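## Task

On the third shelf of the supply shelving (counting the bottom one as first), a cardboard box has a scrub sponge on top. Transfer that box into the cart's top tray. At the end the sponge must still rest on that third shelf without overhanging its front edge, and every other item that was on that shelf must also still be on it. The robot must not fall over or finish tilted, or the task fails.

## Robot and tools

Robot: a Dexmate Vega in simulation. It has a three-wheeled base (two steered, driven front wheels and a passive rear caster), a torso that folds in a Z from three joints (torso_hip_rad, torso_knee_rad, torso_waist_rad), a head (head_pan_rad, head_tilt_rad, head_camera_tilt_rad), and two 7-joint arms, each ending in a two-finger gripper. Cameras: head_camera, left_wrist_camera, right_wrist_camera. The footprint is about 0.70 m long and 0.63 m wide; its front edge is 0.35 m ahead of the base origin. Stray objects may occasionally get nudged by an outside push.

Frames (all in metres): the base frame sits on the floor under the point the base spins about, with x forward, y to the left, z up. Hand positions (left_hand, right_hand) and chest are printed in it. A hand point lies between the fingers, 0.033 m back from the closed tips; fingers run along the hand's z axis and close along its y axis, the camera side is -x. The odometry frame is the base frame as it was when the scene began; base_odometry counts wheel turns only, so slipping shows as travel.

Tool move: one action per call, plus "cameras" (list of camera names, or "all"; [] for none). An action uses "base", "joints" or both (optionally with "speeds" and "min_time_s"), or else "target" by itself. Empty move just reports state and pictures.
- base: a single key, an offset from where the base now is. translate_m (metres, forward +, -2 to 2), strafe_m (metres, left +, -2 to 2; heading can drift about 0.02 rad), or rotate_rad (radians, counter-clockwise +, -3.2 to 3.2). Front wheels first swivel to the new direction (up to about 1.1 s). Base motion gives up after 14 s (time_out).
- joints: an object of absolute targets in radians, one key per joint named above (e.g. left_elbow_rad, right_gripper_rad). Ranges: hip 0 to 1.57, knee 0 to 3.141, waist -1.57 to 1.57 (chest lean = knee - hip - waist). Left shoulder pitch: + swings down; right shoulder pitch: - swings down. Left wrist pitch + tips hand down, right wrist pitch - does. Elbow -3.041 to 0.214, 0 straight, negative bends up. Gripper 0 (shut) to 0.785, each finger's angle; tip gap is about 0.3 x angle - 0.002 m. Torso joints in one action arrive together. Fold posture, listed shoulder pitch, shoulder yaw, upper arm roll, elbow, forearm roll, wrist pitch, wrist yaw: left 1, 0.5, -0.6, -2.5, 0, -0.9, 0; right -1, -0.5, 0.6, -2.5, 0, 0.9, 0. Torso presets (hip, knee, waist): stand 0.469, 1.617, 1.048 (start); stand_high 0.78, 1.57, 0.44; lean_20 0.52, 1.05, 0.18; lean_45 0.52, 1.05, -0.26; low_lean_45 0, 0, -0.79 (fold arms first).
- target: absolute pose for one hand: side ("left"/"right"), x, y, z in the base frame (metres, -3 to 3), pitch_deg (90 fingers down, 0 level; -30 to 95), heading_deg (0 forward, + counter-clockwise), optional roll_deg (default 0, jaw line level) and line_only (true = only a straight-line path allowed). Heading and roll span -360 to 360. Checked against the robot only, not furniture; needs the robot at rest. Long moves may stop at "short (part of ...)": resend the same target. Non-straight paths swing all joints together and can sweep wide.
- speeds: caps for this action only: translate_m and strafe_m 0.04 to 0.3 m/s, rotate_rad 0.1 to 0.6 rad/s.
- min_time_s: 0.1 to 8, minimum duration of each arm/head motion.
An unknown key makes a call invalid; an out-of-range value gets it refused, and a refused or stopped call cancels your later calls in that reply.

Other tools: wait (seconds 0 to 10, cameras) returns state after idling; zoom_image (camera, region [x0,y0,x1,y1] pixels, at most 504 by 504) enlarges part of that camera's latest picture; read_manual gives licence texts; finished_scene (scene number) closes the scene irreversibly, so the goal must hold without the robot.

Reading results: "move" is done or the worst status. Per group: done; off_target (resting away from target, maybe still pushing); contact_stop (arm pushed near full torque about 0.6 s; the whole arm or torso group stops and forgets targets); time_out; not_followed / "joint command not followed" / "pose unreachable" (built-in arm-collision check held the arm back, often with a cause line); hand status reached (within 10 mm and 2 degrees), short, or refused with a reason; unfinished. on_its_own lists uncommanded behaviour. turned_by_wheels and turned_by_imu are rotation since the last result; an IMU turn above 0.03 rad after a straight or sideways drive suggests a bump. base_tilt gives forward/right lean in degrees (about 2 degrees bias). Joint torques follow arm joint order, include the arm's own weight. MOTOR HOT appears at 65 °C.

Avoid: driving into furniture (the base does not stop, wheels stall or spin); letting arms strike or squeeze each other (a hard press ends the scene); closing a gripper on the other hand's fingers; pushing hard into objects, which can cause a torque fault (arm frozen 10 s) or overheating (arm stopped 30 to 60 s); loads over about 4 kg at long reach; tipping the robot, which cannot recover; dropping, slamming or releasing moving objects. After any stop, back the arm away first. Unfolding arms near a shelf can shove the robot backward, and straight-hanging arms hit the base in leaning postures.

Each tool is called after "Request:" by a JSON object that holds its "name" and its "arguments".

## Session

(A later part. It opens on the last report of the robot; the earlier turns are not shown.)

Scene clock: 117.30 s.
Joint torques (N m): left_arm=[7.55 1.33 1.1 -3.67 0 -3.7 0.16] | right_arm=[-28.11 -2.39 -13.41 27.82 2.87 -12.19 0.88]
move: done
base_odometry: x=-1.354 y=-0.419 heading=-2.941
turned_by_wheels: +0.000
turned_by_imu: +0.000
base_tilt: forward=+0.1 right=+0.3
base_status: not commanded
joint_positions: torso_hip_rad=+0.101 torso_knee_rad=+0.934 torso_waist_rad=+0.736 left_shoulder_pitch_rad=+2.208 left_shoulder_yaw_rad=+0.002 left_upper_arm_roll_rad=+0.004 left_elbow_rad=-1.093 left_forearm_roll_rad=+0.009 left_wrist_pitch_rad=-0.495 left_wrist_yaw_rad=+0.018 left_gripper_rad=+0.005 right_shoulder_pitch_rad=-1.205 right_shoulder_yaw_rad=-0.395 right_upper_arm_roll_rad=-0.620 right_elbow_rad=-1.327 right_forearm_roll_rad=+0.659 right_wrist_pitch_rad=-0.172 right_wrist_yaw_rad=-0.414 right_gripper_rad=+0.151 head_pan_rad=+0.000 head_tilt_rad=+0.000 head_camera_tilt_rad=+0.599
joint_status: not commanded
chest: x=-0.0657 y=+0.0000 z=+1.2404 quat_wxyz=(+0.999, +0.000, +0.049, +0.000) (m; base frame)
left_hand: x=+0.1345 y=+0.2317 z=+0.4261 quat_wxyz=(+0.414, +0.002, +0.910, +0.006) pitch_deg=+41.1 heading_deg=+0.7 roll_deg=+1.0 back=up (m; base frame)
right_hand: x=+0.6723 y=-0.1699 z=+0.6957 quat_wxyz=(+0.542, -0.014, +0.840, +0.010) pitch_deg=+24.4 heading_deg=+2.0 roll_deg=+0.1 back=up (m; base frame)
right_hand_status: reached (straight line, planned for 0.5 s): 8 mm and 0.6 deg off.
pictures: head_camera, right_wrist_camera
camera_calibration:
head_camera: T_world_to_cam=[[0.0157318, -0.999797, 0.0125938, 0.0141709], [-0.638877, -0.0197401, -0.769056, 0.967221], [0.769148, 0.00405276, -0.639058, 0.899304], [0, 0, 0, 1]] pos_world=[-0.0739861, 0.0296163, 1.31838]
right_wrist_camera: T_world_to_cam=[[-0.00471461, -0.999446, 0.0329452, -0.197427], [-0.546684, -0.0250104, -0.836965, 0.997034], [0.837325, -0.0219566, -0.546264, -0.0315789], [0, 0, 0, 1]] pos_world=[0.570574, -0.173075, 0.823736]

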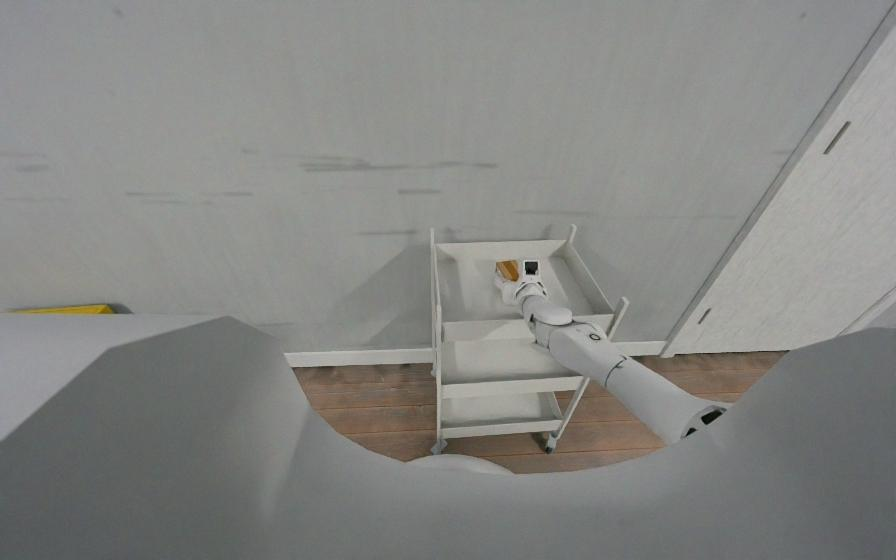

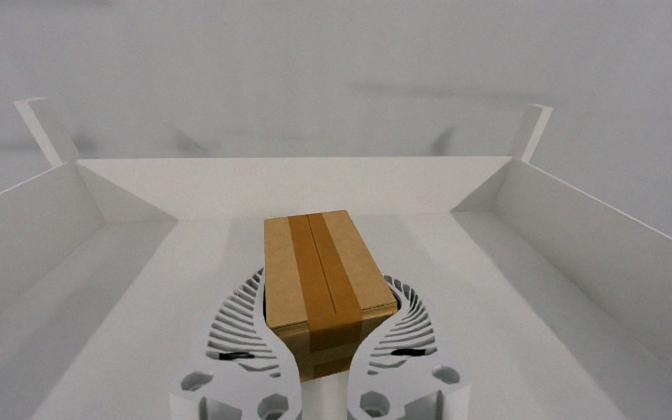

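Request:
{"name": "move", "arguments": {"target": {"side":"right","x":0.67,"y":-0.17,"z":0.699,"pitch_deg":25,"heading_deg":2,"line_only":true}, "cameras": []}}

Request:
{"name": "move", "arguments": {"joints": {"right_gripper_rad":0.38}, "cameras": ["right_wrist_camera"]}}

Request:
{"name": "move", "arguments": {"target": {"side":"right","x":0.60,"y":-0.17,"z":0.80,"pitch_deg":25,"heading_deg":2,"line_only":true}, "cameras": ["head_camera","right_wrist_camera"]}}

Scene clock: 119.17 s.
Joint torques (N m): left_arm=[6.25 0.66 1.07 -3.2 -0.08 -2.46 0.16] | right_arm=[-5.76 -3.48 2.69 -3.92 0.37 -1.76 -0.41]
move: done
base_odometry: x=-1.354 y=-0.419 heading=-2.940
turned_by_wheels: +0.000
turned_by_imu: +0.001
base_tilt: forward=+0.1 right=+0.3
base_status: not commanded
joint_positions: torso_hip_rad=+0.100 torso_knee_rad=+0.935 torso_waist_rad=+0.735 left_shoulder_pitch_rad=+2.208 left_shoulder_yaw_rad=+0.002 left_upper_arm_roll_rad=+0.004 left_elbow_rad=-1.093 left_forearm_roll_rad=+0.009 left_wrist_pitch_rad=-0.495 left_wrist_yaw_rad=+0.018 left_gripper_rad=+0.005 right_shoulder_pitch_rad=-1.208 right_shoulder_yaw_rad=-0.406 right_upper_arm_roll_rad=-0.615 right_elbow_rad=-1.359 right_forearm_roll_rad=+0.668 right_wrist_pitch_rad=-0.202 right_wrist_yaw_rad=-0.425 right_gripper_rad=+0.151 head_pan_rad=+0.000 head_tilt_rad=+0.000 head_camera_tilt_rad=+0.599
joint_status: not commanded
chest: x=-0.0646 y=+0.0000 z=+1.2404 quat_wxyz=(+0.999, +0.000, +0.050, +0.000) (m; base frame)
left_hand: x=+0.1343 y=+0.2317 z=+0.4258 quat_wxyz=(+0.413, +0.002, +0.911, +0.006) pitch_deg=+41.2 heading_deg=+0.7 roll_deg=+1.0 back=up (m; base frame)
right_hand: x=+0.6711 y=-0.1698 z=+0.6981 quat_wxyz=(+0.538, -0.015, +0.843, +0.010) pitch_deg=+24.9 heading_deg=+2.0 roll_deg=+0.0 back=up (m; base frame)
right_hand_status: reached (straight line, planned for 0.4 s): 1 mm and 0.1 deg off.
pictures: none
No camera images: "cameras" was empty.

Scene clock: 119.90 s.
Joint torques (N m): left_arm=[7.2 -0.06 1.27 -3.76 0.03 -3.49 0.04] | right_arm=[-2.56 -3.96 3.43 -7.29 0.44 -0.11 -0.65]
move: done
base_odometry: x=-1.354 y=-0.419 heading=-2.940
turned_by_wheels: +0.000
turned_by_imu: +0.000
base_tilt: forward=+0.1 right=+0.3
base_status: not commanded
joint_positions: torso_hip_rad=+0.100 torso_knee_rad=+0.935 torso_waist_rad=+0.735 left_shoulder_pitch_rad=+2.208 left_shoulder_yaw_rad=+0.002 left_upper_arm_roll_rad=+0.004 left_elbow_rad=-1.093 left_forearm_roll_rad=+0.009 left_wrist_pitch_rad=-0.495 left_wrist_yaw_rad=+0.018 left_gripper_rad=+0.005 right_shoulder_pitch_rad=-1.209 right_shoulder_yaw_rad=-0.407 right_upper_arm_roll_rad=-0.614 right_elbow_rad=-1.363 right_forearm_roll_rad=+0.670 right_wrist_pitch_rad=-0.206 right_wrist_yaw_rad=-0.427 right_gripper_rad=+0.380 head_pan_rad=+0.000 head_tilt_rad=+0.000 head_camera_tilt_rad=+0.599
joint_status: all done
chest: x=-0.0645 y=+0.0000 z=+1.2404 quat_wxyz=(+0.999, +0.000, +0.050, +0.000) (m; base frame)
left_hand: x=+0.1343 y=+0.2317 z=+0.4258 quat_wxyz=(+0.413, +0.002, +0.911, +0.006) pitch_deg=+41.2 heading_deg=+0.7 roll_deg=+1.0 back=up (m; base frame)
right_hand: x=+0.6708 y=-0.1699 z=+0.6983 quat_wxyz=(+0.537, -0.015, +0.843, +0.009) pitch_deg=+25.0 heading_deg=+2.0 roll_deg=+0.0 back=up (m; base frame)
pictures: right_wrist_camera
camera_calibration:
right_wrist_camera: T_world_to_cam=[[-0.00324541, -0.999373, 0.0352566, -0.200088], [-0.555821, -0.0275062, -0.830847, 0.999817], [0.831296, -0.0222928, -0.555383, -0.0185431], [0, 0, 0, 1]] pos_world=[0.570485, -0.172874, 0.827451]

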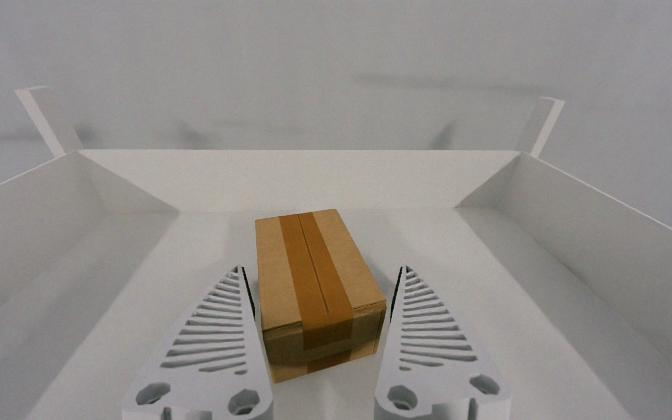

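Scene clock: 123.77 s.
Joint torques (N m): left_arm=[8 -0.39 1.08 -4.2 0 -3.04 0.21] | right_arm=[6.05 -3.75 8.43 -12.94 -0.44 2.97 -0.31]
move: done
base_odometry: x=-1.354 y=-0.419 heading=-2.940
turned_by_wheels: +0.000
turned_by_imu: +0.001
base_tilt: forward=+0.1 right=+0.3
base_status: not commanded
joint_positions: torso_hip_rad=+0.100 torso_knee_rad=+0.935 torso_waist_rad=+0.735 left_shoulder_pitch_rad=+2.208 left_shoulder_yaw_rad=+0.002 left_upper_arm_roll_rad=+0.004 left_elbow_rad=-1.093 left_forearm_roll_rad=+0.009 left_wrist_pitch_rad=-0.495 left_wrist_yaw_rad=+0.018 left_gripper_rad=+0.005 right_shoulder_pitch_rad=-1.412 right_shoulder_yaw_rad=-0.594 right_upper_arm_roll_rad=-0.470 right_elbow_rad=-1.987 right_forearm_roll_rad=+0.828 right_wrist_pitch_rad=-0.510 right_wrist_yaw_rad=-0.668 right_gripper_rad=+0.380 head_pan_rad=+0.000 head_tilt_rad=+0.000 head_camera_tilt_rad=+0.599
joint_status: not commanded
chest: x=-0.0645 y=+0.0000 z=+1.2404 quat_wxyz=(+0.999, +0.000, +0.050, +0.000) (m; base frame)
left_hand: x=+0.1343 y=+0.2317 z=+0.4257 quat_wxyz=(+0.413, +0.002, +0.911, +0.006) pitch_deg=+41.2 heading_deg=+0.7 roll_deg=+1.0 back=up (m; base frame)
right_hand: x=+0.6007 y=-0.1700 z=+0.7984 quat_wxyz=(+0.537, -0.015, +0.844, +0.009) pitch_deg=+25.1 heading_deg=+2.0 roll_deg=+0.0 back=up (m; base frame)
right_hand_status: reached (straight line, planned for 2.3 s): 2 mm and 0.1 deg off.
pictures: head_camera, right_wrist_camera
camera_calibration:
head_camera: T_world_to_cam=[[0.015755, -0.999797, 0.0125649, 0.0141888], [-0.640294, -0.0197401, -0.767876, 0.966452], [0.767968, 0.0040527, -0.640475, 0.900015], [0, 0, 0, 1]] pos_world=[-0.0725939, 0.0296163, 1.31837]
right_wrist_camera: T_world_to_cam=[[-0.00338449, -0.999369, 0.0353663, -0.203979], [-0.556494, -0.0275019, -0.830396, 1.04408], [0.830845, -0.0224916, -0.55605, 0.0961047], [0, 0, 0, 1]] pos_world=[0.500485, -0.172974, 0.927652]

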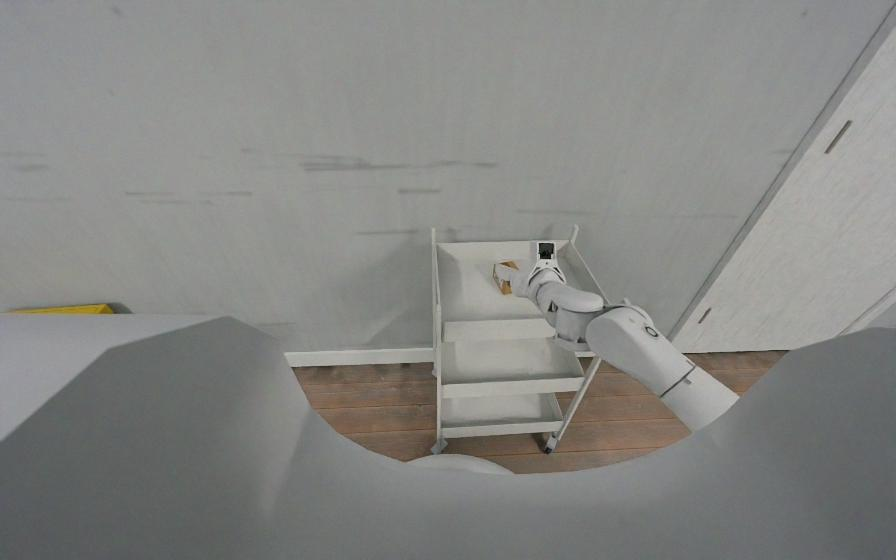

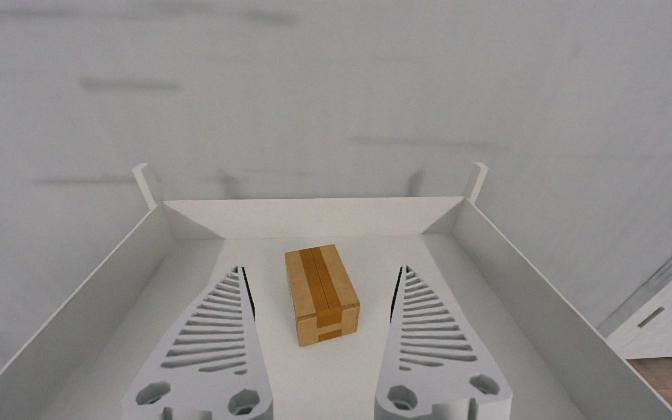

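Request:
{"name": "finished_scene", "arguments": {"scene": 1}}

The scene is finished: the task was done.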